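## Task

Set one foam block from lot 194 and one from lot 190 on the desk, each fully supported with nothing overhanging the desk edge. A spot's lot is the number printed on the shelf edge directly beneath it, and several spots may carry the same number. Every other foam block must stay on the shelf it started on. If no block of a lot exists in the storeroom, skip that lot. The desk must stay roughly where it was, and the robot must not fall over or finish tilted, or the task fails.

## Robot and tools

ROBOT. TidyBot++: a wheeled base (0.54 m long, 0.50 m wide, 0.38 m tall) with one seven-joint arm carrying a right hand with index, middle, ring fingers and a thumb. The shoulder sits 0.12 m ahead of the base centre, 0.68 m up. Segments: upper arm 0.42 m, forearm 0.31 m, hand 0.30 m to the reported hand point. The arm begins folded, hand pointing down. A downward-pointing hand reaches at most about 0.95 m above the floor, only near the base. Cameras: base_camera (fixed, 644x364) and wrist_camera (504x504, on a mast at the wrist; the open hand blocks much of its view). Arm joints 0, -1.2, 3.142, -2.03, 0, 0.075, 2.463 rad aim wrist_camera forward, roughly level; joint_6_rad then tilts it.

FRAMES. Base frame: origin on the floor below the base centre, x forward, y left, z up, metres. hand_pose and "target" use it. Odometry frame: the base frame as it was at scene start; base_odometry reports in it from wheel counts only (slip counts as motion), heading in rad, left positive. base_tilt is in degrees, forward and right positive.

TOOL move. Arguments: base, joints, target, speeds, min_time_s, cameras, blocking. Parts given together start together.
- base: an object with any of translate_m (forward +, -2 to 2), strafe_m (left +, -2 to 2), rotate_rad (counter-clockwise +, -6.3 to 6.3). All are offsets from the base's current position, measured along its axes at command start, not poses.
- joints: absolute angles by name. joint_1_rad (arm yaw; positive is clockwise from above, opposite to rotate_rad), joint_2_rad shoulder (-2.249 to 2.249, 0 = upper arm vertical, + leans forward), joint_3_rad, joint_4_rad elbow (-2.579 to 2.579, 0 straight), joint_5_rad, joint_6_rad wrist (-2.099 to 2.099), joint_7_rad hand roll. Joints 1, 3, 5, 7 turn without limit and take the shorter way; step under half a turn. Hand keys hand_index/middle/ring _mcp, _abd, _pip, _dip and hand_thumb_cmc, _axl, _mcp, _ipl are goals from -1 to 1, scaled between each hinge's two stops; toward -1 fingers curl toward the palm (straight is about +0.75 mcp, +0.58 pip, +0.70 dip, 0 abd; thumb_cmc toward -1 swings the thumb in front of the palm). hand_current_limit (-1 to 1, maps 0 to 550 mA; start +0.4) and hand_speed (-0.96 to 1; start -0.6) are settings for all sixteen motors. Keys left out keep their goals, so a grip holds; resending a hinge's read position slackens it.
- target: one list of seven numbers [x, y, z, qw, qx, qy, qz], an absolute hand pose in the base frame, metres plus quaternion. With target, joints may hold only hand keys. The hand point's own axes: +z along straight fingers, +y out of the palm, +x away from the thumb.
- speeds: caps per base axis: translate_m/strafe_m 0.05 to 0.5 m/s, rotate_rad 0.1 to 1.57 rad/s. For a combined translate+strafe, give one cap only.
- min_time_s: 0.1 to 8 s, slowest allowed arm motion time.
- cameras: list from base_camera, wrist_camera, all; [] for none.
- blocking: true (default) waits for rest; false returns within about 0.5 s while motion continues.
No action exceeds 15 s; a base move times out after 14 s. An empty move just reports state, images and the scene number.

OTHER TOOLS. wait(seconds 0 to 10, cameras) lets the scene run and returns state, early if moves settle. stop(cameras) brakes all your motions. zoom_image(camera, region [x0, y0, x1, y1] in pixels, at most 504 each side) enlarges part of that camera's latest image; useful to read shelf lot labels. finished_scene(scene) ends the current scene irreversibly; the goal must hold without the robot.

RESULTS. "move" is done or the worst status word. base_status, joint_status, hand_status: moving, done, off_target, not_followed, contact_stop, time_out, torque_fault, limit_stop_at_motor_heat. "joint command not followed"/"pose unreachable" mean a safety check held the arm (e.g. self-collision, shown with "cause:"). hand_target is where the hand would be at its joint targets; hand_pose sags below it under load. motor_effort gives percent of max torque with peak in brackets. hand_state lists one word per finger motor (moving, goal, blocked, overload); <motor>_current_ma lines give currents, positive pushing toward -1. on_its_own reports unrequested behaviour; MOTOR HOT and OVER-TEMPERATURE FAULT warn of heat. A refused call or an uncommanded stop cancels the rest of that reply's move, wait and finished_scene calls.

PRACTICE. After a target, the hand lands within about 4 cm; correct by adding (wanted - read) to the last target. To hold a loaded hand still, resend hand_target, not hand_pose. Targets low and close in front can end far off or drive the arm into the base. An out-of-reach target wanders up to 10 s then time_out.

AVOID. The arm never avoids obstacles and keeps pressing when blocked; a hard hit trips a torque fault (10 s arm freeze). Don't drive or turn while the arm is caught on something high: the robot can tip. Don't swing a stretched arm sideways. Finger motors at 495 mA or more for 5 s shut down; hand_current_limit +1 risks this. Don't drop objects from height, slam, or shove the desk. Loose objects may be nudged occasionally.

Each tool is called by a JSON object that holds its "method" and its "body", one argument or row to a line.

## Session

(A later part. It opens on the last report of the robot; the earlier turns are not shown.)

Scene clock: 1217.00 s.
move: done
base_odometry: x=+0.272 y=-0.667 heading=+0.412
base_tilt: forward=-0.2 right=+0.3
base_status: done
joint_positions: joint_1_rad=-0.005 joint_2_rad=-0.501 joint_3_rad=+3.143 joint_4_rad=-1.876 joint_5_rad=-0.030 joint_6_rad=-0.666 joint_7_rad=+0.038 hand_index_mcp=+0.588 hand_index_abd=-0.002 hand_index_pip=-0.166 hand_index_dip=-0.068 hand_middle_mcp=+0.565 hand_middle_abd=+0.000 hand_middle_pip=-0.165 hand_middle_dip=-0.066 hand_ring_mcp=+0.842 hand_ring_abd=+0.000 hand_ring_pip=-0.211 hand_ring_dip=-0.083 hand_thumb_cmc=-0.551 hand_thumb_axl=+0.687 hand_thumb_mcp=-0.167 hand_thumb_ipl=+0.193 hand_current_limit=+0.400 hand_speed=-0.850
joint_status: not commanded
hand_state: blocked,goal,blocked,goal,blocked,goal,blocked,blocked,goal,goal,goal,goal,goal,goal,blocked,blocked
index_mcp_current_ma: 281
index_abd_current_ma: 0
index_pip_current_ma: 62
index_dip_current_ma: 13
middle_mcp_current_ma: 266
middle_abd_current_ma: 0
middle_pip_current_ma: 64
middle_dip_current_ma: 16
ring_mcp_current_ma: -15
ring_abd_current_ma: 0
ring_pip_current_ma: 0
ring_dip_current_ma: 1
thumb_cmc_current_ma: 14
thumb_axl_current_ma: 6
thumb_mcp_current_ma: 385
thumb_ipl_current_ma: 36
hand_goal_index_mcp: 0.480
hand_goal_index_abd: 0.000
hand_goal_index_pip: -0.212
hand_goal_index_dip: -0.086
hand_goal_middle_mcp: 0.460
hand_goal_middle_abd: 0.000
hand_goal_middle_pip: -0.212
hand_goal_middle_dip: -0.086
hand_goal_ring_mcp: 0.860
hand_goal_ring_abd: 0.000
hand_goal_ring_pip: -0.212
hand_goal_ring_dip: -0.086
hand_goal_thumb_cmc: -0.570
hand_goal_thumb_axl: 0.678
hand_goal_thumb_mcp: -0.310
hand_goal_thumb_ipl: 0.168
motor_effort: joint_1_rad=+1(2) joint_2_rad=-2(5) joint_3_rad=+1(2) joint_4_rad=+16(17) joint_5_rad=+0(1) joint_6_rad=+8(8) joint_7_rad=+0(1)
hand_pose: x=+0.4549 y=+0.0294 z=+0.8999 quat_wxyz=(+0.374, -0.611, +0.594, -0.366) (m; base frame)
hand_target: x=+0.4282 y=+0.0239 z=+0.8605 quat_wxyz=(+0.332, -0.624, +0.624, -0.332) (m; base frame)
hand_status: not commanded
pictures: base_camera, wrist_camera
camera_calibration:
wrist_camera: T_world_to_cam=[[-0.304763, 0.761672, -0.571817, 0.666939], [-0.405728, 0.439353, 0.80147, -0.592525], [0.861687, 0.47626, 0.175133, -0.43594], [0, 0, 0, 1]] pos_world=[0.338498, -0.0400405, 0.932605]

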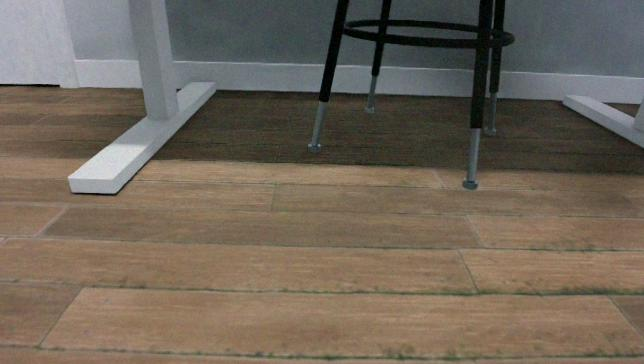

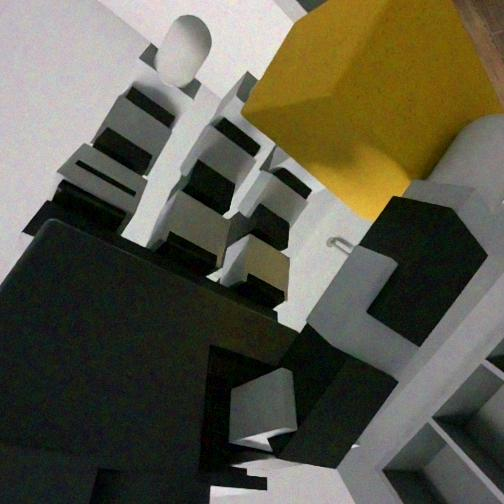

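{"method": "move", "body": {
  "joints": {"joint_2_rad": -0.08, "joint_4_rad": -1.62, "joint_6_rad": -0.6},
  "min_time_s": 2.5
}}

{"method": "move", "body": {
  "base": {"translate_m": 0.24},
  "speeds": {"translate_m": 0.25},
  "cameras": ["all"]
}}

Scene clock: 1232.67 s.
move: done
base_odometry: x=+0.272 y=-0.667 heading=+0.412
base_tilt: forward=-0.2 right=+0.3
base_status: not commanded
joint_positions: joint_1_rad=-0.005 joint_2_rad=-0.090 joint_3_rad=+3.143 joint_4_rad=-1.652 joint_5_rad=-0.030 joint_6_rad=-0.666 joint_7_rad=+0.038 hand_index_mcp=+0.588 hand_index_abd=-0.002 hand_index_pip=-0.166 hand_index_dip=-0.068 hand_middle_mcp=+0.565 hand_middle_abd=+0.000 hand_middle_pip=-0.165 hand_middle_dip=-0.066 hand_ring_mcp=+0.842 hand_ring_abd=+0.000 hand_ring_pip=-0.211 hand_ring_dip=-0.083 hand_thumb_cmc=-0.551 hand_thumb_axl=+0.687 hand_thumb_mcp=-0.167 hand_thumb_ipl=+0.193 hand_current_limit=+0.400 hand_speed=-0.850
joint_status: all done
hand_state: blocked,goal,blocked,goal,blocked,goal,blocked,blocked,goal,goal,goal,goal,goal,goal,blocked,blocked
index_mcp_current_ma: 281
index_abd_current_ma: 0
index_pip_current_ma: 63
index_dip_current_ma: 13
middle_mcp_current_ma: 266
middle_abd_current_ma: 0
middle_pip_current_ma: 64
middle_dip_current_ma: 16
ring_mcp_current_ma: -15
ring_abd_current_ma: 0
ring_pip_current_ma: 0
ring_dip_current_ma: 1
thumb_cmc_current_ma: 14
thumb_axl_current_ma: 6
thumb_mcp_current_ma: 385
thumb_ipl_current_ma: 36
hand_goal_index_mcp: 0.480
hand_goal_index_abd: 0.000
hand_goal_index_pip: -0.212
hand_goal_index_dip: -0.086
hand_goal_middle_mcp: 0.460
hand_goal_middle_abd: 0.000
hand_goal_middle_pip: -0.212
hand_goal_middle_dip: -0.086
hand_goal_ring_mcp: 0.860
hand_goal_ring_abd: 0.000
hand_goal_ring_pip: -0.212
hand_goal_ring_dip: -0.086
hand_goal_thumb_cmc: -0.570
hand_goal_thumb_axl: 0.678
hand_goal_thumb_mcp: -0.310
hand_goal_thumb_ipl: 0.168
motor_effort: joint_1_rad=+0(1) joint_2_rad=-14(16) joint_3_rad=+0(1) joint_4_rad=+16(17) joint_5_rad=+0(0) joint_6_rad=+7(9) joint_7_rad=+0(1)
hand_pose: x=+0.5817 y=+0.0300 z=+0.8524 quat_wxyz=(+0.316, -0.643, +0.626, -0.308) (m; base frame)
hand_target: x=+0.6077 y=+0.0239 z=+0.8768 quat_wxyz=(+0.339, -0.620, +0.620, -0.340) (m; base frame)
hand_status: not commanded
pictures: none

Scene clock: 1234.37 s.
move: done
base_odometry: x=+0.492 y=-0.571 heading=+0.411
base_tilt: forward=-0.2 right=+0.3
base_status: done
joint_positions: joint_1_rad=-0.005 joint_2_rad=-0.082 joint_3_rad=+3.143 joint_4_rad=-1.651 joint_5_rad=-0.030 joint_6_rad=-0.666 joint_7_rad=+0.038 hand_index_mcp=+0.588 hand_index_abd=-0.002 hand_index_pip=-0.166 hand_index_dip=-0.068 hand_middle_mcp=+0.565 hand_middle_abd=-0.001 hand_middle_pip=-0.165 hand_middle_dip=-0.066 hand_ring_mcp=+0.843 hand_ring_abd=+0.000 hand_ring_pip=-0.211 hand_ring_dip=-0.083 hand_thumb_cmc=-0.551 hand_thumb_axl=+0.687 hand_thumb_mcp=-0.167 hand_thumb_ipl=+0.193 hand_current_limit=+0.400 hand_speed=-0.850
joint_status: not commanded
hand_state: blocked,goal,blocked,goal,blocked,goal,blocked,blocked,goal,goal,goal,goal,goal,goal,blocked,blocked
index_mcp_current_ma: 281
index_abd_current_ma: 0
index_pip_current_ma: 63
index_dip_current_ma: 13
middle_mcp_current_ma: 266
middle_abd_current_ma: 0
middle_pip_current_ma: 64
middle_dip_current_ma: 16
ring_mcp_current_ma: -14
ring_abd_current_ma: 0
ring_pip_current_ma: 0
ring_dip_current_ma: 1
thumb_cmc_current_ma: 14
thumb_axl_current_ma: 6
thumb_mcp_current_ma: 385
thumb_ipl_current_ma: 36
hand_goal_index_mcp: 0.480
hand_goal_index_abd: 0.000
hand_goal_index_pip: -0.212
hand_goal_index_dip: -0.086
hand_goal_middle_mcp: 0.460
hand_goal_middle_abd: 0.000
hand_goal_middle_pip: -0.212
hand_goal_middle_dip: -0.086
hand_goal_ring_mcp: 0.860
hand_goal_ring_abd: 0.000
hand_goal_ring_pip: -0.212
hand_goal_ring_dip: -0.086
hand_goal_thumb_cmc: -0.570
hand_goal_thumb_axl: 0.678
hand_goal_thumb_mcp: -0.310
hand_goal_thumb_ipl: 0.168
motor_effort: joint_1_rad=+1(1) joint_2_rad=-14(17) joint_3_rad=+1(1) joint_4_rad=+16(17) joint_5_rad=+0(1) joint_6_rad=+7(8) joint_7_rad=+0(1)
hand_pose: x=+0.5834 y=+0.0300 z=+0.8493 quat_wxyz=(+0.314, -0.644, +0.627, -0.306) (m; base frame)
hand_target: x=+0.6077 y=+0.0239 z=+0.8768 quat_wxyz=(+0.339, -0.620, +0.620, -0.340) (m; base frame)
hand_status: not commanded
pictures: base_camera, wrist_camera
camera_calibration:
wrist_camera: T_world_to_cam=[[-0.409323, 0.760967, -0.503373, 0.679585], [-0.243568, 0.440549, 0.864055, -0.647854], [0.879278, 0.476283, 0.00502048, -0.403935], [0, 0, 0, 1]] pos_world=[0.475544, -0.0393423, 0.903894]

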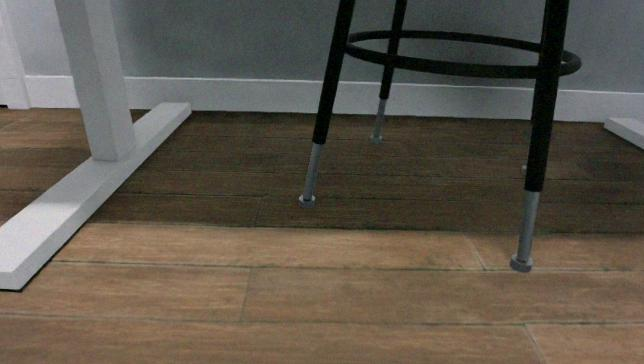

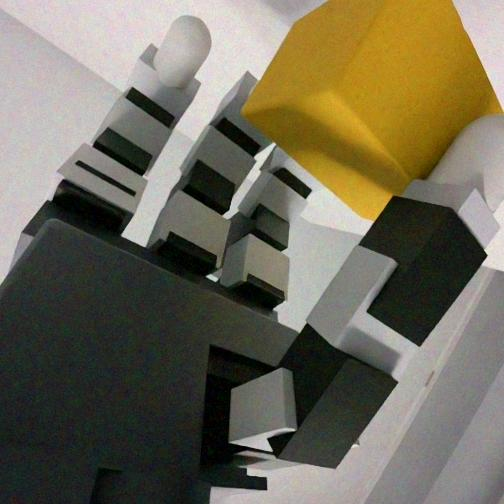

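{"method": "zoom_image", "body": {
  "camera": "wrist_camera",
  "region": [360, 240, 504, 440]
}}

Scaled by 2.520 from the camera's 504x504 image, which has a finer 720x720 frame.

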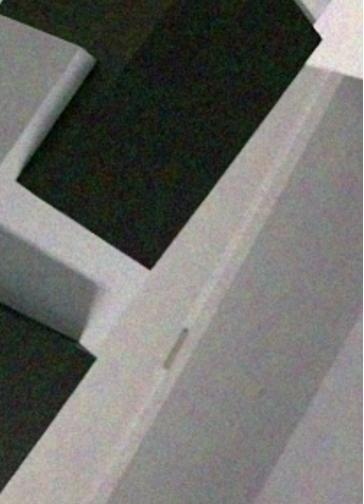

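{"method": "move", "body": {
  "base": {"translate_m": 0.08},
  "speeds": {"translate_m": 0.15}
}}

{"method": "move", "body": {
  "joints": {"joint_2_rad": -0.05, "joint_4_rad": -1.75, "joint_6_rad": -0.44},
  "min_time_s": 1.5
}}

{"method": "move", "body": {
  "joints": {"joint_2_rad": -0.035, "joint_4_rad": -1.86, "joint_6_rad": -0.325},
  "min_time_s": 1.5
}}

{"method": "move", "body": {
  "joints": {"joint_2_rad": -0.03, "joint_4_rad": -1.905, "joint_6_rad": -0.275},
  "min_time_s": 1
}}

{"method": "move", "body": {
  "joints": {"joint_2_rad": -0.027, "joint_4_rad": -1.925, "joint_6_rad": -0.255},
  "min_time_s": 1,
  "cameras": ["wrist_camera"]
}}

Scene clock: 1262.47 s.
move: done
base_odometry: x=+0.566 y=-0.539 heading=+0.411
base_tilt: forward=-0.2 right=+0.3
base_status: done
joint_positions: joint_1_rad=-0.005 joint_2_rad=-0.080 joint_3_rad=+3.143 joint_4_rad=-1.650 joint_5_rad=-0.030 joint_6_rad=-0.666 joint_7_rad=+0.038 hand_index_mcp=+0.588 hand_index_abd=-0.002 hand_index_pip=-0.166 hand_index_dip=-0.068 hand_middle_mcp=+0.565 hand_middle_abd=-0.001 hand_middle_pip=-0.165 hand_middle_dip=-0.066 hand_ring_mcp=+0.843 hand_ring_abd=+0.000 hand_ring_pip=-0.211 hand_ring_dip=-0.083 hand_thumb_cmc=-0.551 hand_thumb_axl=+0.687 hand_thumb_mcp=-0.167 hand_thumb_ipl=+0.193 hand_current_limit=+0.400 hand_speed=-0.850
joint_status: not commanded
hand_state: blocked,goal,blocked,goal,blocked,goal,blocked,blocked,goal,goal,goal,goal,goal,goal,blocked,blocked
index_mcp_current_ma: 281
index_abd_current_ma: 0
index_pip_current_ma: 63
index_dip_current_ma: 13
middle_mcp_current_ma: 266
middle_abd_current_ma: 0
middle_pip_current_ma: 64
middle_dip_current_ma: 16
ring_mcp_current_ma: -13
ring_abd_current_ma: 0
ring_pip_current_ma: 0
ring_dip_current_ma: 1
thumb_cmc_current_ma: 14
thumb_axl_current_ma: 6
thumb_mcp_current_ma: 385
thumb_ipl_current_ma: 36
hand_goal_index_mcp: 0.480
hand_goal_index_abd: 0.000
hand_goal_index_pip: -0.212
hand_goal_index_dip: -0.086
hand_goal_middle_mcp: 0.460
hand_goal_middle_abd: 0.000
hand_goal_middle_pip: -0.212
hand_goal_middle_dip: -0.086
hand_goal_ring_mcp: 0.860
hand_goal_ring_abd: 0.000
hand_goal_ring_pip: -0.212
hand_goal_ring_dip: -0.086
hand_goal_thumb_cmc: -0.570
hand_goal_thumb_axl: 0.678
hand_goal_thumb_mcp: -0.310
hand_goal_thumb_ipl: 0.168
motor_effort: joint_1_rad=+1(2) joint_2_rad=-15(18) joint_3_rad=+1(2) joint_4_rad=+16(17) joint_5_rad=+0(1) joint_6_rad=+7(8) joint_7_rad=+0(1)
hand_pose: x=+0.5839 y=+0.0300 z=+0.8486 quat_wxyz=(+0.314, -0.644, +0.627, -0.305) (m; base frame)
hand_target: x=+0.6077 y=+0.0239 z=+0.8768 quat_wxyz=(+0.339, -0.620, +0.620, -0.340) (m; base frame)
hand_status: not commanded
pictures: none

Scene clock: 1264.23 s.
move: done
base_odometry: x=+0.566 y=-0.539 heading=+0.411
base_tilt: forward=-0.2 right=+0.3
base_status: not commanded
joint_positions: joint_1_rad=-0.005 joint_2_rad=-0.065 joint_3_rad=+3.143 joint_4_rad=-1.707 joint_5_rad=-0.030 joint_6_rad=-0.540 joint_7_rad=+0.038 hand_index_mcp=+0.588 hand_index_abd=-0.002 hand_index_pip=-0.166 hand_index_dip=-0.068 hand_middle_mcp=+0.565 hand_middle_abd=-0.001 hand_middle_pip=-0.165 hand_middle_dip=-0.066 hand_ring_mcp=+0.843 hand_ring_abd=+0.000 hand_ring_pip=-0.211 hand_ring_dip=-0.083 hand_thumb_cmc=-0.551 hand_thumb_axl=+0.687 hand_thumb_mcp=-0.167 hand_thumb_ipl=+0.193 hand_current_limit=+0.400 hand_speed=-0.850
joint_status: all done
hand_state: blocked,goal,blocked,goal,blocked,goal,blocked,blocked,goal,goal,goal,goal,goal,goal,blocked,blocked
index_mcp_current_ma: 281
index_abd_current_ma: 0
index_pip_current_ma: 63
index_dip_current_ma: 13
middle_mcp_current_ma: 266
middle_abd_current_ma: 0
middle_pip_current_ma: 64
middle_dip_current_ma: 16
ring_mcp_current_ma: -13
ring_abd_current_ma: 0
ring_pip_current_ma: 0
ring_dip_current_ma: 1
thumb_cmc_current_ma: 14
thumb_axl_current_ma: 6
thumb_mcp_current_ma: 385
thumb_ipl_current_ma: 36
hand_goal_index_mcp: 0.480
hand_goal_index_abd: 0.000
hand_goal_index_pip: -0.212
hand_goal_index_dip: -0.086
hand_goal_middle_mcp: 0.460
hand_goal_middle_abd: 0.000
hand_goal_middle_pip: -0.212
hand_goal_middle_dip: -0.086
hand_goal_ring_mcp: 0.860
hand_goal_ring_abd: 0.000
hand_goal_ring_pip: -0.212
hand_goal_ring_dip: -0.086
hand_goal_thumb_cmc: -0.570
hand_goal_thumb_axl: 0.678
hand_goal_thumb_mcp: -0.310
hand_goal_thumb_ipl: 0.168
motor_effort: joint_1_rad=+1(1) joint_2_rad=-16(16) joint_3_rad=+1(1) joint_4_rad=+16(17) joint_5_rad=+0(0) joint_6_rad=+7(8) joint_7_rad=+0(1)
hand_pose: x=+0.6026 y=+0.0293 z=+0.8366 quat_wxyz=(+0.330, -0.635, +0.620, -0.323) (m; base frame)
hand_target: x=+0.6178 y=+0.0239 z=+0.8275 quat_wxyz=(+0.339, -0.620, +0.620, -0.340) (m; base frame)
hand_status: not commanded
pictures: none

Scene clock: 1266.03 s.
move: done
base_odometry: x=+0.566 y=-0.539 heading=+0.411
base_tilt: forward=-0.2 right=+0.3
base_status: not commanded
joint_positions: joint_1_rad=-0.005 joint_2_rad=-0.052 joint_3_rad=+3.143 joint_4_rad=-1.817 joint_5_rad=-0.030 joint_6_rad=-0.424 joint_7_rad=+0.038 hand_index_mcp=+0.588 hand_index_abd=-0.002 hand_index_pip=-0.166 hand_index_dip=-0.068 hand_middle_mcp=+0.565 hand_middle_abd=-0.001 hand_middle_pip=-0.165 hand_middle_dip=-0.066 hand_ring_mcp=+0.843 hand_ring_abd=+0.000 hand_ring_pip=-0.211 hand_ring_dip=-0.083 hand_thumb_cmc=-0.551 hand_thumb_axl=+0.687 hand_thumb_mcp=-0.167 hand_thumb_ipl=+0.193 hand_current_limit=+0.400 hand_speed=-0.850
joint_status: all done
hand_state: blocked,goal,blocked,goal,blocked,goal,blocked,blocked,goal,goal,goal,goal,goal,goal,blocked,blocked
index_mcp_current_ma: 281
index_abd_current_ma: 0
index_pip_current_ma: 63
index_dip_current_ma: 13
middle_mcp_current_ma: 266
middle_abd_current_ma: 0
middle_pip_current_ma: 64
middle_dip_current_ma: 16
ring_mcp_current_ma: -13
ring_abd_current_ma: 0
ring_pip_current_ma: 0
ring_dip_current_ma: 1
thumb_cmc_current_ma: 14
thumb_axl_current_ma: 6
thumb_mcp_current_ma: 385
thumb_ipl_current_ma: 36
hand_goal_index_mcp: 0.480
hand_goal_index_abd: 0.000
hand_goal_index_pip: -0.212
hand_goal_index_dip: -0.086
hand_goal_middle_mcp: 0.460
hand_goal_middle_abd: 0.000
hand_goal_middle_pip: -0.212
hand_goal_middle_dip: -0.086
hand_goal_ring_mcp: 0.860
hand_goal_ring_abd: 0.000
hand_goal_ring_pip: -0.212
hand_goal_ring_dip: -0.086
hand_goal_thumb_cmc: -0.570
hand_goal_thumb_axl: 0.678
hand_goal_thumb_mcp: -0.310
hand_goal_thumb_ipl: 0.168
motor_effort: joint_1_rad=+1(1) joint_2_rad=-15(16) joint_3_rad=+1(1) joint_4_rad=+15(17) joint_5_rad=+0(0) joint_6_rad=+7(8) joint_7_rad=+1(1)
hand_pose: x=+0.6016 y=+0.0286 z=+0.7972 quat_wxyz=(+0.327, -0.635, +0.622, -0.321) (m; base frame)
hand_target: x=+0.6143 y=+0.0239 z=+0.7871 quat_wxyz=(+0.336, -0.622, +0.622, -0.336) (m; base frame)
hand_status: not commanded
pictures: none

Scene clock: 1267.33 s.
move: done
base_odometry: x=+0.566 y=-0.539 heading=+0.411
base_tilt: forward=-0.2 right=+0.3
base_status: not commanded
joint_positions: joint_1_rad=-0.005 joint_2_rad=-0.047 joint_3_rad=+3.143 joint_4_rad=-1.861 joint_5_rad=-0.030 joint_6_rad=-0.374 joint_7_rad=+0.038 hand_index_mcp=+0.588 hand_index_abd=-0.002 hand_index_pip=-0.166 hand_index_dip=-0.068 hand_middle_mcp=+0.565 hand_middle_abd=-0.001 hand_middle_pip=-0.165 hand_middle_dip=-0.066 hand_ring_mcp=+0.843 hand_ring_abd=+0.000 hand_ring_pip=-0.211 hand_ring_dip=-0.083 hand_thumb_cmc=-0.551 hand_thumb_axl=+0.687 hand_thumb_mcp=-0.167 hand_thumb_ipl=+0.193 hand_current_limit=+0.400 hand_speed=-0.850
joint_status: all done
hand_state: blocked,goal,blocked,goal,blocked,goal,blocked,blocked,goal,goal,goal,goal,goal,goal,blocked,blocked
index_mcp_current_ma: 281
index_abd_current_ma: 0
index_pip_current_ma: 63
index_dip_current_ma: 13
middle_mcp_current_ma: 266
middle_abd_current_ma: 0
middle_pip_current_ma: 64
middle_dip_current_ma: 16
ring_mcp_current_ma: -13
ring_abd_current_ma: 0
ring_pip_current_ma: 0
ring_dip_current_ma: 1
thumb_cmc_current_ma: 14
thumb_axl_current_ma: 6
thumb_mcp_current_ma: 385
thumb_ipl_current_ma: 36
hand_goal_index_mcp: 0.480
hand_goal_index_abd: 0.000
hand_goal_index_pip: -0.212
hand_goal_index_dip: -0.086
hand_goal_middle_mcp: 0.460
hand_goal_middle_abd: 0.000
hand_goal_middle_pip: -0.212
hand_goal_middle_dip: -0.086
hand_goal_ring_mcp: 0.860
hand_goal_ring_abd: 0.000
hand_goal_ring_pip: -0.212
hand_goal_ring_dip: -0.086
hand_goal_thumb_cmc: -0.570
hand_goal_thumb_axl: 0.678
hand_goal_thumb_mcp: -0.310
hand_goal_thumb_ipl: 0.168
motor_effort: joint_1_rad=+1(1) joint_2_rad=-15(16) joint_3_rad=+0(1) joint_4_rad=+15(17) joint_5_rad=+0(0) joint_6_rad=+7(8) joint_7_rad=+0(1)
hand_pose: x=+0.6004 y=+0.0282 z=+0.7826 quat_wxyz=(+0.327, -0.634, +0.622, -0.322) (m; base frame)
hand_target: x=+0.6121 y=+0.0239 z=+0.7721 quat_wxyz=(+0.336, -0.622, +0.622, -0.336) (m; base frame)
hand_status: not commanded
pictures: none

Scene clock: 1268.63 s.
move: done
base_odometry: x=+0.566 y=-0.539 heading=+0.411
base_tilt: forward=-0.2 right=+0.3
base_status: not commanded
joint_positions: joint_1_rad=-0.005 joint_2_rad=-0.045 joint_3_rad=+3.143 joint_4_rad=-1.881 joint_5_rad=-0.030 joint_6_rad=-0.354 joint_7_rad=+0.038 hand_index_mcp=+0.588 hand_index_abd=-0.002 hand_index_pip=-0.166 hand_index_dip=-0.068 hand_middle_mcp=+0.565 hand_middle_abd=-0.001 hand_middle_pip=-0.165 hand_middle_dip=-0.066 hand_ring_mcp=+0.843 hand_ring_abd=+0.000 hand_ring_pip=-0.211 hand_ring_dip=-0.083 hand_thumb_cmc=-0.551 hand_thumb_axl=+0.687 hand_thumb_mcp=-0.167 hand_thumb_ipl=+0.193 hand_current_limit=+0.400 hand_speed=-0.850
joint_status: all done
hand_state: blocked,goal,blocked,goal,blocked,goal,blocked,blocked,goal,goal,goal,goal,goal,goal,blocked,blocked
index_mcp_current_ma: 281
index_abd_current_ma: 0
index_pip_current_ma: 63
index_dip_current_ma: 13
middle_mcp_current_ma: 266
middle_abd_current_ma: 0
middle_pip_current_ma: 64
middle_dip_current_ma: 16
ring_mcp_current_ma: -13
ring_abd_current_ma: 0
ring_pip_current_ma: 0
ring_dip_current_ma: 1
thumb_cmc_current_ma: 14
thumb_axl_current_ma: 6
thumb_mcp_current_ma: 385
thumb_ipl_current_ma: 36
hand_goal_index_mcp: 0.480
hand_goal_index_abd: 0.000
hand_goal_index_pip: -0.212
hand_goal_index_dip: -0.086
hand_goal_middle_mcp: 0.460
hand_goal_middle_abd: 0.000
hand_goal_middle_pip: -0.212
hand_goal_middle_dip: -0.086
hand_goal_ring_mcp: 0.860
hand_goal_ring_abd: 0.000
hand_goal_ring_pip: -0.212
hand_goal_ring_dip: -0.086
hand_goal_thumb_cmc: -0.570
hand_goal_thumb_axl: 0.678
hand_goal_thumb_mcp: -0.310
hand_goal_thumb_ipl: 0.168
motor_effort: joint_1_rad=+1(1) joint_2_rad=-15(16) joint_3_rad=+0(1) joint_4_rad=+15(17) joint_5_rad=+0(0) joint_6_rad=+7(9) joint_7_rad=+1(1)
hand_pose: x=+0.5993 y=+0.0281 z=+0.7756 quat_wxyz=(+0.326, -0.635, +0.622, -0.322) (m; base frame)
hand_target: x=+0.6104 y=+0.0239 z=+0.7646 quat_wxyz=(+0.335, -0.622, +0.623, -0.336) (m; base frame)
hand_status: not commanded
pictures: wrist_camera
camera_calibration:
wrist_camera: T_world_to_cam=[[-0.379745, 0.764021, -0.5216, 0.646772], [-0.277415, 0.443837, 0.852085, -0.549933], [0.882516, 0.468274, 0.043406, -0.448077], [0, 0, 0, 1]] pos_world=[0.488483, -0.0402434, 0.825395]

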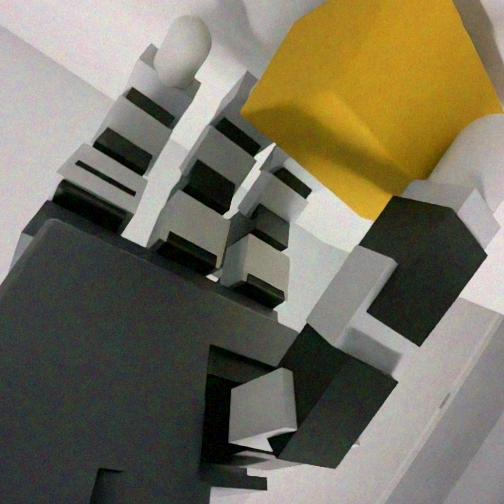

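{"method": "move", "body": {
  "joints": {"joint_2_rad": -0.024, "joint_4_rad": -1.94, "joint_6_rad": -0.24},
  "min_time_s": 1
}}

{"method": "move", "body": {
  "joints": {"joint_2_rad": -0.021, "joint_4_rad": -1.955, "joint_6_rad": -0.225},
  "min_time_s": 1
}}

{"method": "move", "body": {
  "joints": {"joint_2_rad": -0.018, "joint_4_rad": -1.965, "joint_6_rad": -0.215},
  "min_time_s": 1,
  "cameras": ["wrist_camera"]
}}

Scene clock: 1279.17 s.
move: done
base_odometry: x=+0.566 y=-0.539 heading=+0.411
base_tilt: forward=-0.2 right=+0.3
base_status: not commanded
joint_positions: joint_1_rad=-0.005 joint_2_rad=-0.042 joint_3_rad=+3.143 joint_4_rad=-1.896 joint_5_rad=-0.030 joint_6_rad=-0.339 joint_7_rad=+0.038 hand_index_mcp=+0.588 hand_index_abd=-0.002 hand_index_pip=-0.166 hand_index_dip=-0.068 hand_middle_mcp=+0.565 hand_middle_abd=-0.001 hand_middle_pip=-0.165 hand_middle_dip=-0.066 hand_ring_mcp=+0.843 hand_ring_abd=+0.000 hand_ring_pip=-0.211 hand_ring_dip=-0.083 hand_thumb_cmc=-0.551 hand_thumb_axl=+0.687 hand_thumb_mcp=-0.167 hand_thumb_ipl=+0.193 hand_current_limit=+0.400 hand_speed=-0.850
joint_status: all done
hand_state: blocked,goal,blocked,goal,blocked,goal,blocked,blocked,goal,goal,goal,goal,goal,goal,blocked,blocked
index_mcp_current_ma: 281
index_abd_current_ma: 0
index_pip_current_ma: 63
index_dip_current_ma: 13
middle_mcp_current_ma: 266
middle_abd_current_ma: 0
middle_pip_current_ma: 64
middle_dip_current_ma: 16
ring_mcp_current_ma: -13
ring_abd_current_ma: 0
ring_pip_current_ma: 0
ring_dip_current_ma: 1
thumb_cmc_current_ma: 14
thumb_axl_current_ma: 6
thumb_mcp_current_ma: 385
thumb_ipl_current_ma: 36
hand_goal_index_mcp: 0.480
hand_goal_index_abd: 0.000
hand_goal_index_pip: -0.212
hand_goal_index_dip: -0.086
hand_goal_middle_mcp: 0.460
hand_goal_middle_abd: 0.000
hand_goal_middle_pip: -0.212
hand_goal_middle_dip: -0.086
hand_goal_ring_mcp: 0.860
hand_goal_ring_abd: 0.000
hand_goal_ring_pip: -0.212
hand_goal_ring_dip: -0.086
hand_goal_thumb_cmc: -0.570
hand_goal_thumb_axl: 0.678
hand_goal_thumb_mcp: -0.310
hand_goal_thumb_ipl: 0.168
motor_effort: joint_1_rad=+1(1) joint_2_rad=-16(16) joint_3_rad=+0(1) joint_4_rad=+16(17) joint_5_rad=+0(0) joint_6_rad=+7(8) joint_7_rad=+1(1)
hand_pose: x=+0.5984 y=+0.0279 z=+0.7696 quat_wxyz=(+0.325, -0.635, +0.623, -0.321) (m; base frame)
hand_target: x=+0.6091 y=+0.0239 z=+0.7587 quat_wxyz=(+0.334, -0.623, +0.623, -0.335) (m; base frame)
hand_status: not commanded
pictures: none

Scene clock: 1280.47 s.
move: done
base_odometry: x=+0.566 y=-0.539 heading=+0.411
base_tilt: forward=-0.2 right=+0.3
base_status: not commanded
joint_positions: joint_1_rad=-0.005 joint_2_rad=-0.039 joint_3_rad=+3.143 joint_4_rad=-1.911 joint_5_rad=-0.030 joint_6_rad=-0.324 joint_7_rad=+0.038 hand_index_mcp=+0.588 hand_index_abd=-0.002 hand_index_pip=-0.166 hand_index_dip=-0.068 hand_middle_mcp=+0.565 hand_middle_abd=-0.001 hand_middle_pip=-0.165 hand_middle_dip=-0.066 hand_ring_mcp=+0.843 hand_ring_abd=+0.000 hand_ring_pip=-0.211 hand_ring_dip=-0.083 hand_thumb_cmc=-0.551 hand_thumb_axl=+0.687 hand_thumb_mcp=-0.167 hand_thumb_ipl=+0.193 hand_current_limit=+0.400 hand_speed=-0.850
joint_status: all done
hand_state: blocked,goal,blocked,goal,blocked,goal,blocked,blocked,goal,goal,goal,goal,goal,goal,blocked,blocked
index_mcp_current_ma: 281
index_abd_current_ma: 0
index_pip_current_ma: 63
index_dip_current_ma: 13
middle_mcp_current_ma: 266
middle_abd_current_ma: 0
middle_pip_current_ma: 64
middle_dip_current_ma: 16
ring_mcp_current_ma: -13
ring_abd_current_ma: 0
ring_pip_current_ma: 0
ring_dip_current_ma: 1
thumb_cmc_current_ma: 14
thumb_axl_current_ma: 6
thumb_mcp_current_ma: 385
thumb_ipl_current_ma: 36
hand_goal_index_mcp: 0.480
hand_goal_index_abd: 0.000
hand_goal_index_pip: -0.212
hand_goal_index_dip: -0.086
hand_goal_middle_mcp: 0.460
hand_goal_middle_abd: 0.000
hand_goal_middle_pip: -0.212
hand_goal_middle_dip: -0.086
hand_goal_ring_mcp: 0.860
hand_goal_ring_abd: 0.000
hand_goal_ring_pip: -0.212
hand_goal_ring_dip: -0.086
hand_goal_thumb_cmc: -0.570
hand_goal_thumb_axl: 0.678
hand_goal_thumb_mcp: -0.310
hand_goal_thumb_ipl: 0.168
motor_effort: joint_1_rad=+1(2) joint_2_rad=-16(17) joint_3_rad=+0(1) joint_4_rad=+15(17) joint_5_rad=+0(0) joint_6_rad=+7(8) joint_7_rad=+0(1)
hand_pose: x=+0.5972 y=+0.0278 z=+0.7637 quat_wxyz=(+0.324, -0.635, +0.624, -0.320) (m; base frame)
hand_target: x=+0.6077 y=+0.0239 z=+0.7528 quat_wxyz=(+0.334, -0.623, +0.624, -0.334) (m; base frame)
hand_status: not commanded
pictures: none

Scene clock: 1281.77 s.
move: done
base_odometry: x=+0.566 y=-0.539 heading=+0.411
base_tilt: forward=-0.2 right=+0.3
base_status: not commanded
joint_positions: joint_1_rad=-0.005 joint_2_rad=-0.036 joint_3_rad=+3.143 joint_4_rad=-1.921 joint_5_rad=-0.030 joint_6_rad=-0.314 joint_7_rad=+0.038 hand_index_mcp=+0.588 hand_index_abd=-0.002 hand_index_pip=-0.166 hand_index_dip=-0.068 hand_middle_mcp=+0.565 hand_middle_abd=-0.001 hand_middle_pip=-0.165 hand_middle_dip=-0.066 hand_ring_mcp=+0.843 hand_ring_abd=+0.000 hand_ring_pip=-0.211 hand_ring_dip=-0.083 hand_thumb_cmc=-0.551 hand_thumb_axl=+0.687 hand_thumb_mcp=-0.167 hand_thumb_ipl=+0.193 hand_current_limit=+0.400 hand_speed=-0.850
joint_status: all done
hand_state: blocked,goal,blocked,goal,blocked,goal,blocked,blocked,goal,goal,goal,goal,goal,goal,blocked,blocked
index_mcp_current_ma: 281
index_abd_current_ma: 0
index_pip_current_ma: 63
index_dip_current_ma: 13
middle_mcp_current_ma: 266
middle_abd_current_ma: 0
middle_pip_current_ma: 64
middle_dip_current_ma: 16
ring_mcp_current_ma: -13
ring_abd_current_ma: 0
ring_pip_current_ma: 0
ring_dip_current_ma: 1
thumb_cmc_current_ma: 14
thumb_axl_current_ma: 6
thumb_mcp_current_ma: 385
thumb_ipl_current_ma: 36
hand_goal_index_mcp: 0.480
hand_goal_index_abd: 0.000
hand_goal_index_pip: -0.212
hand_goal_index_dip: -0.086
hand_goal_middle_mcp: 0.460
hand_goal_middle_abd: 0.000
hand_goal_middle_pip: -0.212
hand_goal_middle_dip: -0.086
hand_goal_ring_mcp: 0.860
hand_goal_ring_abd: 0.000
hand_goal_ring_pip: -0.212
hand_goal_ring_dip: -0.086
hand_goal_thumb_cmc: -0.570
hand_goal_thumb_axl: 0.678
hand_goal_thumb_mcp: -0.310
hand_goal_thumb_ipl: 0.168
motor_effort: joint_1_rad=+1(2) joint_2_rad=-16(17) joint_3_rad=+1(1) joint_4_rad=+17(17) joint_5_rad=+0(0) joint_6_rad=+7(8) joint_7_rad=+1(1)
hand_pose: x=+0.5966 y=+0.0277 z=+0.7593 quat_wxyz=(+0.323, -0.636, +0.624, -0.319) (m; base frame)
hand_target: x=+0.6067 y=+0.0239 z=+0.7484 quat_wxyz=(+0.333, -0.624, +0.624, -0.333) (m; base frame)
hand_status: not commanded
pictures: wrist_camera
camera_calibration:
wrist_camera: T_world_to_cam=[[-0.383477, 0.764219, -0.518569, 0.637396], [-0.269454, 0.444485, 0.854299, -0.543114], [0.883368, 0.467335, 0.0354722, -0.439214], [0, 0, 0, 1]] pos_world=[0.48607, -0.0404439, 0.810096]

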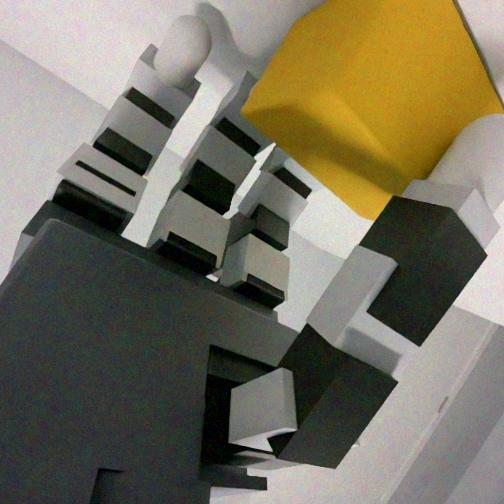

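{"method": "move", "body": {
  "joints": {"joint_2_rad": -0.016, "joint_4_rad": -1.975, "joint_6_rad": -0.205},
  "min_time_s": 1
}}

{"method": "move", "body": {
  "joints": {"joint_2_rad": -0.013, "joint_4_rad": -1.985, "joint_6_rad": -0.195},
  "min_time_s": 1,
  "cameras": ["wrist_camera"]
}}

Scene clock: 1290.67 s.
move: done
base_odometry: x=+0.566 y=-0.539 heading=+0.411
base_tilt: forward=-0.2 right=+0.3
base_status: not commanded
joint_positions: joint_1_rad=-0.005 joint_2_rad=-0.036 joint_3_rad=+3.143 joint_4_rad=-1.928 joint_5_rad=-0.029 joint_6_rad=-0.301 joint_7_rad=+0.038 hand_index_mcp=+0.588 hand_index_abd=-0.002 hand_index_pip=-0.166 hand_index_dip=-0.068 hand_middle_mcp=+0.565 hand_middle_abd=-0.001 hand_middle_pip=-0.165 hand_middle_dip=-0.066 hand_ring_mcp=+0.843 hand_ring_abd=+0.000 hand_ring_pip=-0.211 hand_ring_dip=-0.083 hand_thumb_cmc=-0.551 hand_thumb_axl=+0.687 hand_thumb_mcp=-0.167 hand_thumb_ipl=+0.193 hand_current_limit=+0.400 hand_speed=-0.850
joint_status: all done
hand_state: blocked,goal,blocked,goal,blocked,goal,blocked,blocked,goal,goal,goal,goal,goal,goal,blocked,blocked
index_mcp_current_ma: 281
index_abd_current_ma: 0
index_pip_current_ma: 63
index_dip_current_ma: 13
middle_mcp_current_ma: 266
middle_abd_current_ma: 0
middle_pip_current_ma: 64
middle_dip_current_ma: 16
ring_mcp_current_ma: -13
ring_abd_current_ma: 0
ring_pip_current_ma: 0
ring_dip_current_ma: 1
thumb_cmc_current_ma: 14
thumb_axl_current_ma: 6
thumb_mcp_current_ma: 385
thumb_ipl_current_ma: 37
hand_goal_index_mcp: 0.480
hand_goal_index_abd: 0.000
hand_goal_index_pip: -0.212
hand_goal_index_dip: -0.086
hand_goal_middle_mcp: 0.460
hand_goal_middle_abd: 0.000
hand_goal_middle_pip: -0.212
hand_goal_middle_dip: -0.086
hand_goal_ring_mcp: 0.860
hand_goal_ring_abd: 0.000
hand_goal_ring_pip: -0.212
hand_goal_ring_dip: -0.086
hand_goal_thumb_cmc: -0.570
hand_goal_thumb_axl: 0.678
hand_goal_thumb_mcp: -0.310
hand_goal_thumb_ipl: 0.168
motor_effort: joint_1_rad=+1(1) joint_2_rad=-14(16) joint_3_rad=+1(1) joint_4_rad=+15(17) joint_5_rad=+0(0) joint_6_rad=+7(8) joint_7_rad=+0(1)
hand_pose: x=+0.5973 y=+0.0276 z=+0.7582 quat_wxyz=(+0.325, -0.635, +0.623, -0.321) (m; base frame)
hand_target: x=+0.6057 y=+0.0239 z=+0.7445 quat_wxyz=(+0.332, -0.624, +0.624, -0.332) (m; base frame)
hand_status: not commanded
pictures: none

Scene clock: 1291.97 s.
move: done
base_odometry: x=+0.566 y=-0.539 heading=+0.411
base_tilt: forward=-0.2 right=+0.3
base_status: not commanded
joint_positions: joint_1_rad=-0.005 joint_2_rad=-0.036 joint_3_rad=+3.143 joint_4_rad=-1.934 joint_5_rad=-0.029 joint_6_rad=-0.288 joint_7_rad=+0.038 hand_index_mcp=+0.587 hand_index_abd=-0.002 hand_index_pip=-0.166 hand_index_dip=-0.068 hand_middle_mcp=+0.563 hand_middle_abd=-0.001 hand_middle_pip=-0.165 hand_middle_dip=-0.066 hand_ring_mcp=+0.843 hand_ring_abd=+0.000 hand_ring_pip=-0.211 hand_ring_dip=-0.083 hand_thumb_cmc=-0.551 hand_thumb_axl=+0.687 hand_thumb_mcp=-0.167 hand_thumb_ipl=+0.195 hand_current_limit=+0.400 hand_speed=-0.850
joint_status: all done
hand_state: blocked,goal,blocked,goal,blocked,goal,blocked,blocked,goal,goal,goal,goal,goal,goal,blocked,blocked
index_mcp_current_ma: 275
index_abd_current_ma: 0
index_pip_current_ma: 63
index_dip_current_ma: 13
middle_mcp_current_ma: 257
middle_abd_current_ma: 0
middle_pip_current_ma: 64
middle_dip_current_ma: 16
ring_mcp_current_ma: -13
ring_abd_current_ma: 0
ring_pip_current_ma: 0
ring_dip_current_ma: 1
thumb_cmc_current_ma: 15
thumb_axl_current_ma: 6
thumb_mcp_current_ma: 385
thumb_ipl_current_ma: 42
hand_goal_index_mcp: 0.480
hand_goal_index_abd: 0.000
hand_goal_index_pip: -0.212
hand_goal_index_dip: -0.086
hand_goal_middle_mcp: 0.460
hand_goal_middle_abd: 0.000
hand_goal_middle_pip: -0.212
hand_goal_middle_dip: -0.086
hand_goal_ring_mcp: 0.860
hand_goal_ring_abd: 0.000
hand_goal_ring_pip: -0.212
hand_goal_ring_dip: -0.086
hand_goal_thumb_cmc: -0.570
hand_goal_thumb_axl: 0.678
hand_goal_thumb_mcp: -0.310
hand_goal_thumb_ipl: 0.168
motor_effort: joint_1_rad=+1(2) joint_2_rad=-14(15) joint_3_rad=+0(1) joint_4_rad=+14(16) joint_5_rad=+0(0) joint_6_rad=+6(9) joint_7_rad=+0(1)
hand_pose: x=+0.5985 y=+0.0275 z=+0.7579 quat_wxyz=(+0.327, -0.633, +0.622, -0.324) (m; base frame)
hand_target: x=+0.6047 y=+0.0239 z=+0.7402 quat_wxyz=(+0.331, -0.625, +0.625, -0.331) (m; base frame)
hand_status: not commanded
pictures: wrist_camera
camera_calibration:
wrist_camera: T_world_to_cam=[[-0.376329, 0.764365, -0.523567, 0.637081], [-0.280014, 0.444846, 0.850708, -0.532262], [0.883158, 0.466752, 0.0466245, -0.449154], [0, 0, 0, 1]] pos_world=[0.487385, -0.0405441, 0.807296]

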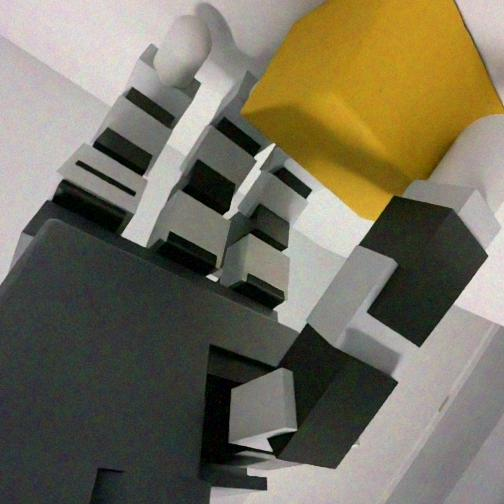

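{"method": "move", "body": {
  "joints": {"hand_thumb_mcp": -0.22, "hand_index_mcp": 0.54, "hand_middle_mcp": 0.51}
}}

{"method": "move", "body": {
  "joints": {"hand_thumb_mcp": -0.04, "hand_index_mcp": 0.72, "hand_middle_mcp": 0.72}
}}

{"method": "move", "body": {
  "joints": {"hand_thumb_mcp": 0.0, "hand_index_mcp": 0.86, "hand_middle_mcp": 0.86}
}}

{"method": "move", "body": {
  "joints": {"joint_2_rad": -0.08, "joint_4_rad": -1.59, "joint_6_rad": -0.68},
  "min_time_s": 3,
  "cameras": ["wrist_camera"]
}}

{"method": "move", "body": {
  "base": {"translate_m": -0.3},
  "speeds": {"translate_m": 0.3},
  "cameras": ["all"]
}}

Scene clock: 1302.70 s.
move: off_target
base_odometry: x=+0.566 y=-0.539 heading=+0.411
base_tilt: forward=-0.2 right=+0.3
base_status: not commanded
joint_positions: joint_1_rad=-0.005 joint_2_rad=-0.035 joint_3_rad=+3.143 joint_4_rad=-1.934 joint_5_rad=-0.029 joint_6_rad=-0.286 joint_7_rad=+0.038 hand_index_mcp=+0.587 hand_index_abd=-0.002 hand_index_pip=-0.166 hand_index_dip=-0.068 hand_middle_mcp=+0.563 hand_middle_abd=-0.001 hand_middle_pip=-0.165 hand_middle_dip=-0.066 hand_ring_mcp=+0.843 hand_ring_abd=+0.000 hand_ring_pip=-0.211 hand_ring_dip=-0.083 hand_thumb_cmc=-0.551 hand_thumb_axl=+0.687 hand_thumb_mcp=-0.159 hand_thumb_ipl=+0.195 hand_current_limit=+0.400 hand_speed=-0.850
joint_status: hand_index_mcp off_target (ended at +0.587, target +0.540); hand_middle_mcp off_target (ended at +0.563, target +0.510); hand_thumb_mcp off_target (ended at -0.159, target -0.220)
hand_state: blocked,goal,blocked,goal,blocked,goal,blocked,blocked,goal,goal,goal,goal,goal,goal,blocked,blocked
index_mcp_current_ma: 71
index_abd_current_ma: 0
index_pip_current_ma: 63
index_dip_current_ma: 13
middle_mcp_current_ma: 86
middle_abd_current_ma: 0
middle_pip_current_ma: 64
middle_dip_current_ma: 16
ring_mcp_current_ma: -13
ring_abd_current_ma: 0
ring_pip_current_ma: 0
ring_dip_current_ma: 1
thumb_cmc_current_ma: 15
thumb_axl_current_ma: 6
thumb_mcp_current_ma: 150
thumb_ipl_current_ma: 42
hand_goal_index_mcp: 0.540
hand_goal_index_abd: 0.000
hand_goal_index_pip: -0.212
hand_goal_index_dip: -0.086
hand_goal_middle_mcp: 0.510
hand_goal_middle_abd: 0.000
hand_goal_middle_pip: -0.212
hand_goal_middle_dip: -0.086
hand_goal_ring_mcp: 0.860
hand_goal_ring_abd: 0.000
hand_goal_ring_pip: -0.212
hand_goal_ring_dip: -0.086
hand_goal_thumb_cmc: -0.570
hand_goal_thumb_axl: 0.678
hand_goal_thumb_mcp: -0.220
hand_goal_thumb_ipl: 0.168
motor_effort: joint_1_rad=+1(1) joint_2_rad=-14(14) joint_3_rad=+1(1) joint_4_rad=+14(15) joint_5_rad=+0(0) joint_6_rad=+6(7) joint_7_rad=+1(1)
hand_pose: x=+0.5988 y=+0.0275 z=+0.7576 quat_wxyz=(+0.327, -0.633, +0.622, -0.324) (m; base frame)
hand_target: x=+0.6047 y=+0.0239 z=+0.7402 quat_wxyz=(+0.331, -0.625, +0.625, -0.331) (m; base frame)
hand_status: not commanded
pictures: none

Scene clock: 1303.57 s.
move: off_target
base_odometry: x=+0.566 y=-0.539 heading=+0.411
base_tilt: forward=-0.2 right=+0.3
base_status: not commanded
joint_positions: joint_1_rad=-0.005 joint_2_rad=-0.029 joint_3_rad=+3.143 joint_4_rad=-1.941 joint_5_rad=-0.029 joint_6_rad=-0.286 joint_7_rad=+0.038 hand_index_mcp=+0.699 hand_index_abd=-0.002 hand_index_pip=-0.213 hand_index_dip=-0.086 hand_middle_mcp=+0.693 hand_middle_abd=-0.001 hand_middle_pip=-0.217 hand_middle_dip=-0.088 hand_ring_mcp=+0.843 hand_ring_abd=+0.000 hand_ring_pip=-0.211 hand_ring_dip=-0.083 hand_thumb_cmc=-0.568 hand_thumb_axl=+0.680 hand_thumb_mcp=-0.044 hand_thumb_ipl=+0.170 hand_current_limit=+0.400 hand_speed=-0.850
joint_status: hand_index_mcp off_target (ended at +0.699, target +0.720); hand_middle_mcp off_target (ended at +0.693, target +0.720); the others done
hand_state: blocked,goal,goal,goal,blocked,goal,goal,goal,goal,goal,goal,goal,goal,goal,goal,goal
index_mcp_current_ma: -19
index_abd_current_ma: 0
index_pip_current_ma: 0
index_dip_current_ma: 0
middle_mcp_current_ma: -29
middle_abd_current_ma: 0
middle_pip_current_ma: -2
middle_dip_current_ma: 0
ring_mcp_current_ma: -13
ring_abd_current_ma: 0
ring_pip_current_ma: 0
ring_dip_current_ma: 1
thumb_cmc_current_ma: 0
thumb_axl_current_ma: 1
thumb_mcp_current_ma: -2
thumb_ipl_current_ma: 0
hand_goal_index_mcp: 0.720
hand_goal_index_abd: 0.000
hand_goal_index_pip: -0.212
hand_goal_index_dip: -0.086
hand_goal_middle_mcp: 0.720
hand_goal_middle_abd: 0.000
hand_goal_middle_pip: -0.212
hand_goal_middle_dip: -0.086
hand_goal_ring_mcp: 0.860
hand_goal_ring_abd: 0.000
hand_goal_ring_pip: -0.212
hand_goal_ring_dip: -0.086
hand_goal_thumb_cmc: -0.570
hand_goal_thumb_axl: 0.678
hand_goal_thumb_mcp: -0.040
hand_goal_thumb_ipl: 0.168
motor_effort: joint_1_rad=+1(1) joint_2_rad=-15(16) joint_3_rad=+0(1) joint_4_rad=+14(15) joint_5_rad=+0(0) joint_6_rad=+7(7) joint_7_rad=+0(1)
hand_pose: x=+0.5968 y=+0.0275 z=+0.7516 quat_wxyz=(+0.323, -0.635, +0.624, -0.320) (m; base frame)
hand_target: x=+0.6047 y=+0.0239 z=+0.7402 quat_wxyz=(+0.331, -0.625, +0.625, -0.331) (m; base frame)
hand_status: not commanded
pictures: none

Scene clock: 1304.30 s.
move: done
base_odometry: x=+0.566 y=-0.539 heading=+0.411
base_tilt: forward=-0.2 right=+0.3
base_status: not commanded
joint_positions: joint_1_rad=-0.005 joint_2_rad=-0.029 joint_3_rad=+3.143 joint_4_rad=-1.941 joint_5_rad=-0.029 joint_6_rad=-0.286 joint_7_rad=+0.038 hand_index_mcp=+0.841 hand_index_abd=-0.002 hand_index_pip=-0.213 hand_index_dip=-0.086 hand_middle_mcp=+0.841 hand_middle_abd=-0.001 hand_middle_pip=-0.215 hand_middle_dip=-0.088 hand_ring_mcp=+0.843 hand_ring_abd=+0.000 hand_ring_pip=-0.211 hand_ring_dip=-0.083 hand_thumb_cmc=-0.568 hand_thumb_axl=+0.680 hand_thumb_mcp=-0.005 hand_thumb_ipl=+0.170 hand_current_limit=+0.400 hand_speed=-0.850
joint_status: all done
hand_state: goal,goal,goal,goal,goal,goal,goal,goal,goal,goal,goal,goal,goal,goal,goal,goal
index_mcp_current_ma: -16
index_abd_current_ma: 0
index_pip_current_ma: 0
index_dip_current_ma: 0
middle_mcp_current_ma: -16
middle_abd_current_ma: 0
middle_pip_current_ma: -1
middle_dip_current_ma: 0
ring_mcp_current_ma: -13
ring_abd_current_ma: 0
ring_pip_current_ma: 0
ring_dip_current_ma: 1
thumb_cmc_current_ma: 0
thumb_axl_current_ma: 1
thumb_mcp_current_ma: -2
thumb_ipl_current_ma: 0
hand_goal_index_mcp: 0.860
hand_goal_index_abd: 0.000
hand_goal_index_pip: -0.212
hand_goal_index_dip: -0.086
hand_goal_middle_mcp: 0.860
hand_goal_middle_abd: 0.000
hand_goal_middle_pip: -0.212
hand_goal_middle_dip: -0.086
hand_goal_ring_mcp: 0.860
hand_goal_ring_abd: 0.000
hand_goal_ring_pip: -0.212
hand_goal_ring_dip: -0.086
hand_goal_thumb_cmc: -0.570
hand_goal_thumb_axl: 0.678
hand_goal_thumb_mcp: 0.000
hand_goal_thumb_ipl: 0.168
motor_effort: joint_1_rad=+1(1) joint_2_rad=-16(16) joint_3_rad=+0(1) joint_4_rad=+16(16) joint_5_rad=+0(0) joint_6_rad=+7(7) joint_7_rad=+0(1)
hand_pose: x=+0.5968 y=+0.0275 z=+0.7513 quat_wxyz=(+0.323, -0.635, +0.624, -0.320) (m; base frame)
hand_target: x=+0.6047 y=+0.0239 z=+0.7402 quat_wxyz=(+0.331, -0.625, +0.625, -0.331) (m; base frame)
hand_status: not commanded
pictures: none

Scene clock: 1307.87 s.
move: done
base_odometry: x=+0.566 y=-0.539 heading=+0.411
base_tilt: forward=-0.2 right=+0.3
base_status: not commanded
joint_positions: joint_1_rad=-0.005 joint_2_rad=-0.061 joint_3_rad=+3.143 joint_4_rad=-1.620 joint_5_rad=-0.029 joint_6_rad=-0.593 joint_7_rad=+0.038 hand_index_mcp=+0.841 hand_index_abd=-0.002 hand_index_pip=-0.213 hand_index_dip=-0.086 hand_middle_mcp=+0.841 hand_middle_abd=-0.001 hand_middle_pip=-0.215 hand_middle_dip=-0.088 hand_ring_mcp=+0.843 hand_ring_abd=+0.000 hand_ring_pip=-0.211 hand_ring_dip=-0.083 hand_thumb_cmc=-0.568 hand_thumb_axl=+0.680 hand_thumb_mcp=-0.004 hand_thumb_ipl=+0.170 hand_current_limit=+0.400 hand_speed=-0.850
joint_status: all done
hand_state: goal,goal,goal,goal,goal,goal,goal,goal,goal,goal,goal,goal,goal,goal,goal,goal
index_mcp_current_ma: -16
index_abd_current_ma: 0
index_pip_current_ma: 0
index_dip_current_ma: 0
middle_mcp_current_ma: -16
middle_abd_current_ma: 0
middle_pip_current_ma: -1
middle_dip_current_ma: 0
ring_mcp_current_ma: -13
ring_abd_current_ma: 0
ring_pip_current_ma: 0
ring_dip_current_ma: 1
thumb_cmc_current_ma: 0
thumb_axl_current_ma: 1
thumb_mcp_current_ma: -2
thumb_ipl_current_ma: 0
hand_goal_index_mcp: 0.860
hand_goal_index_abd: 0.000
hand_goal_index_pip: -0.212
hand_goal_index_dip: -0.086
hand_goal_middle_mcp: 0.860
hand_goal_middle_abd: 0.000
hand_goal_middle_pip: -0.212
hand_goal_middle_dip: -0.086
hand_goal_ring_mcp: 0.860
hand_goal_ring_abd: 0.000
hand_goal_ring_pip: -0.212
hand_goal_ring_dip: -0.086
hand_goal_thumb_cmc: -0.570
hand_goal_thumb_axl: 0.678
hand_goal_thumb_mcp: 0.000
hand_goal_thumb_ipl: 0.168
motor_effort: joint_1_rad=+1(2) joint_2_rad=-16(17) joint_3_rad=+0(1) joint_4_rad=+16(17) joint_5_rad=+0(0) joint_6_rad=+7(9) joint_7_rad=+1(1)
hand_pose: x=+0.6125 y=+0.0297 z=+0.8686 quat_wxyz=(+0.339, -0.630, +0.614, -0.332) (m; base frame)
hand_target: x=+0.5953 y=+0.0239 z=+0.8762 quat_wxyz=(+0.324, -0.628, +0.629, -0.324) (m; base frame)
hand_status: not commanded
pictures: wrist_camera
camera_calibration:
wrist_camera: T_world_to_cam=[[-0.365236, 0.761909, -0.534881, 0.701781], [-0.31237, 0.440957, 0.841417, -0.595532], [0.876942, 0.474397, 0.0769445, -0.490406], [0, 0, 0, 1]] pos_world=[0.500347, -0.039442, 0.914193]

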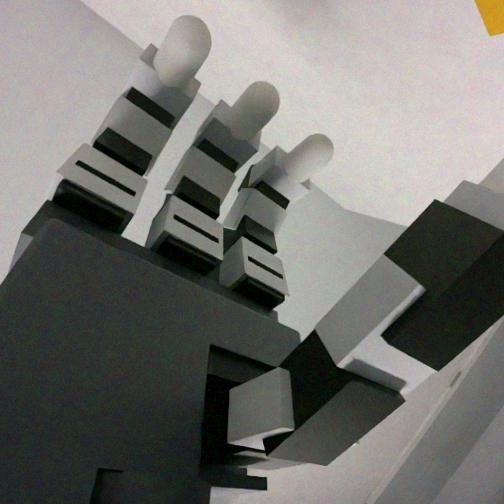

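Scene clock: 1309.80 s.
move: done
base_odometry: x=+0.291 y=-0.660 heading=+0.411
base_tilt: forward=-0.2 right=+0.3
base_status: done
joint_positions: joint_1_rad=-0.005 joint_2_rad=-0.074 joint_3_rad=+3.143 joint_4_rad=-1.619 joint_5_rad=-0.029 joint_6_rad=-0.597 joint_7_rad=+0.038 hand_index_mcp=+0.842 hand_index_abd=-0.001 hand_index_pip=-0.213 hand_index_dip=-0.086 hand_middle_mcp=+0.842 hand_middle_abd=+0.000 hand_middle_pip=-0.215 hand_middle_dip=-0.088 hand_ring_mcp=+0.843 hand_ring_abd=+0.000 hand_ring_pip=-0.211 hand_ring_dip=-0.083 hand_thumb_cmc=-0.569 hand_thumb_axl=+0.680 hand_thumb_mcp=-0.004 hand_thumb_ipl=+0.170 hand_current_limit=+0.400 hand_speed=-0.850
joint_status: not commanded
hand_state: goal,goal,goal,goal,goal,goal,goal,goal,goal,goal,goal,goal,goal,goal,goal,goal
index_mcp_current_ma: -15
index_abd_current_ma: 0
index_pip_current_ma: 0
index_dip_current_ma: 0
middle_mcp_current_ma: -15
middle_abd_current_ma: 0
middle_pip_current_ma: -1
middle_dip_current_ma: 0
ring_mcp_current_ma: -13
ring_abd_current_ma: 0
ring_pip_current_ma: 0
ring_dip_current_ma: 1
thumb_cmc_current_ma: 0
thumb_axl_current_ma: 1
thumb_mcp_current_ma: -1
thumb_ipl_current_ma: 0
hand_goal_index_mcp: 0.860
hand_goal_index_abd: 0.000
hand_goal_index_pip: -0.212
hand_goal_index_dip: -0.086
hand_goal_middle_mcp: 0.860
hand_goal_middle_abd: 0.000
hand_goal_middle_pip: -0.212
hand_goal_middle_dip: -0.086
hand_goal_ring_mcp: 0.860
hand_goal_ring_abd: 0.000
hand_goal_ring_pip: -0.212
hand_goal_ring_dip: -0.086
hand_goal_thumb_cmc: -0.570
hand_goal_thumb_axl: 0.678
hand_goal_thumb_mcp: 0.000
hand_goal_thumb_ipl: 0.168
motor_effort: joint_1_rad=+1(3) joint_2_rad=-15(20) joint_3_rad=+0(3) joint_4_rad=+16(17) joint_5_rad=+0(1) joint_6_rad=+7(8) joint_7_rad=+0(1)
hand_pose: x=+0.6094 y=+0.0294 z=+0.8748 quat_wxyz=(+0.342, -0.629, +0.612, -0.336) (m; base frame)
hand_target: x=+0.5953 y=+0.0239 z=+0.8762 quat_wxyz=(+0.324, -0.628, +0.629, -0.324) (m; base frame)
hand_status: not commanded
pictures: base_camera, wrist_camera
camera_calibration:
wrist_camera: T_world_to_cam=[[-0.359587, 0.761801, -0.538847, 0.704187], [-0.320805, 0.441342, 0.838034, -0.593541], [0.876231, 0.474211, 0.0856885, -0.49525], [0, 0, 0, 1]] pos_world=[0.49676, -0.0396425, 0.919295]

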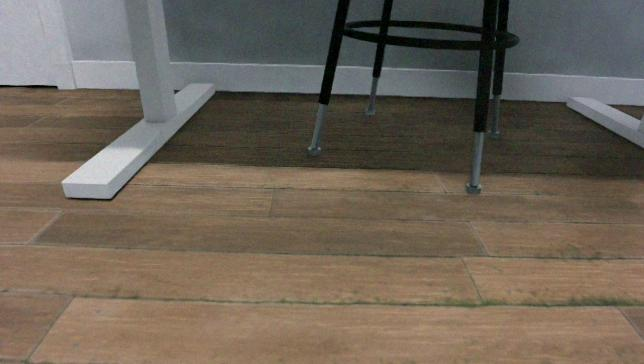

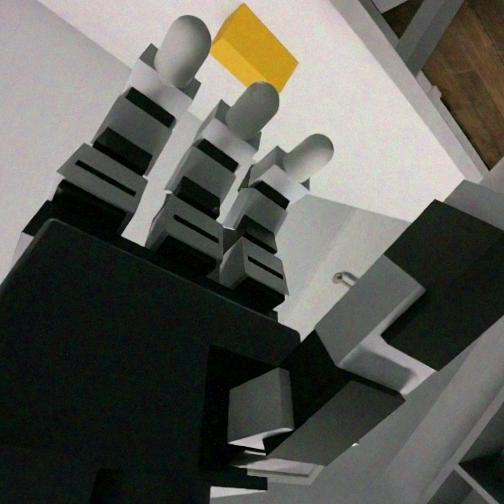

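{"method": "finished_scene", "body": {
  "scene": 2
}}

The scene is finished: the task was done.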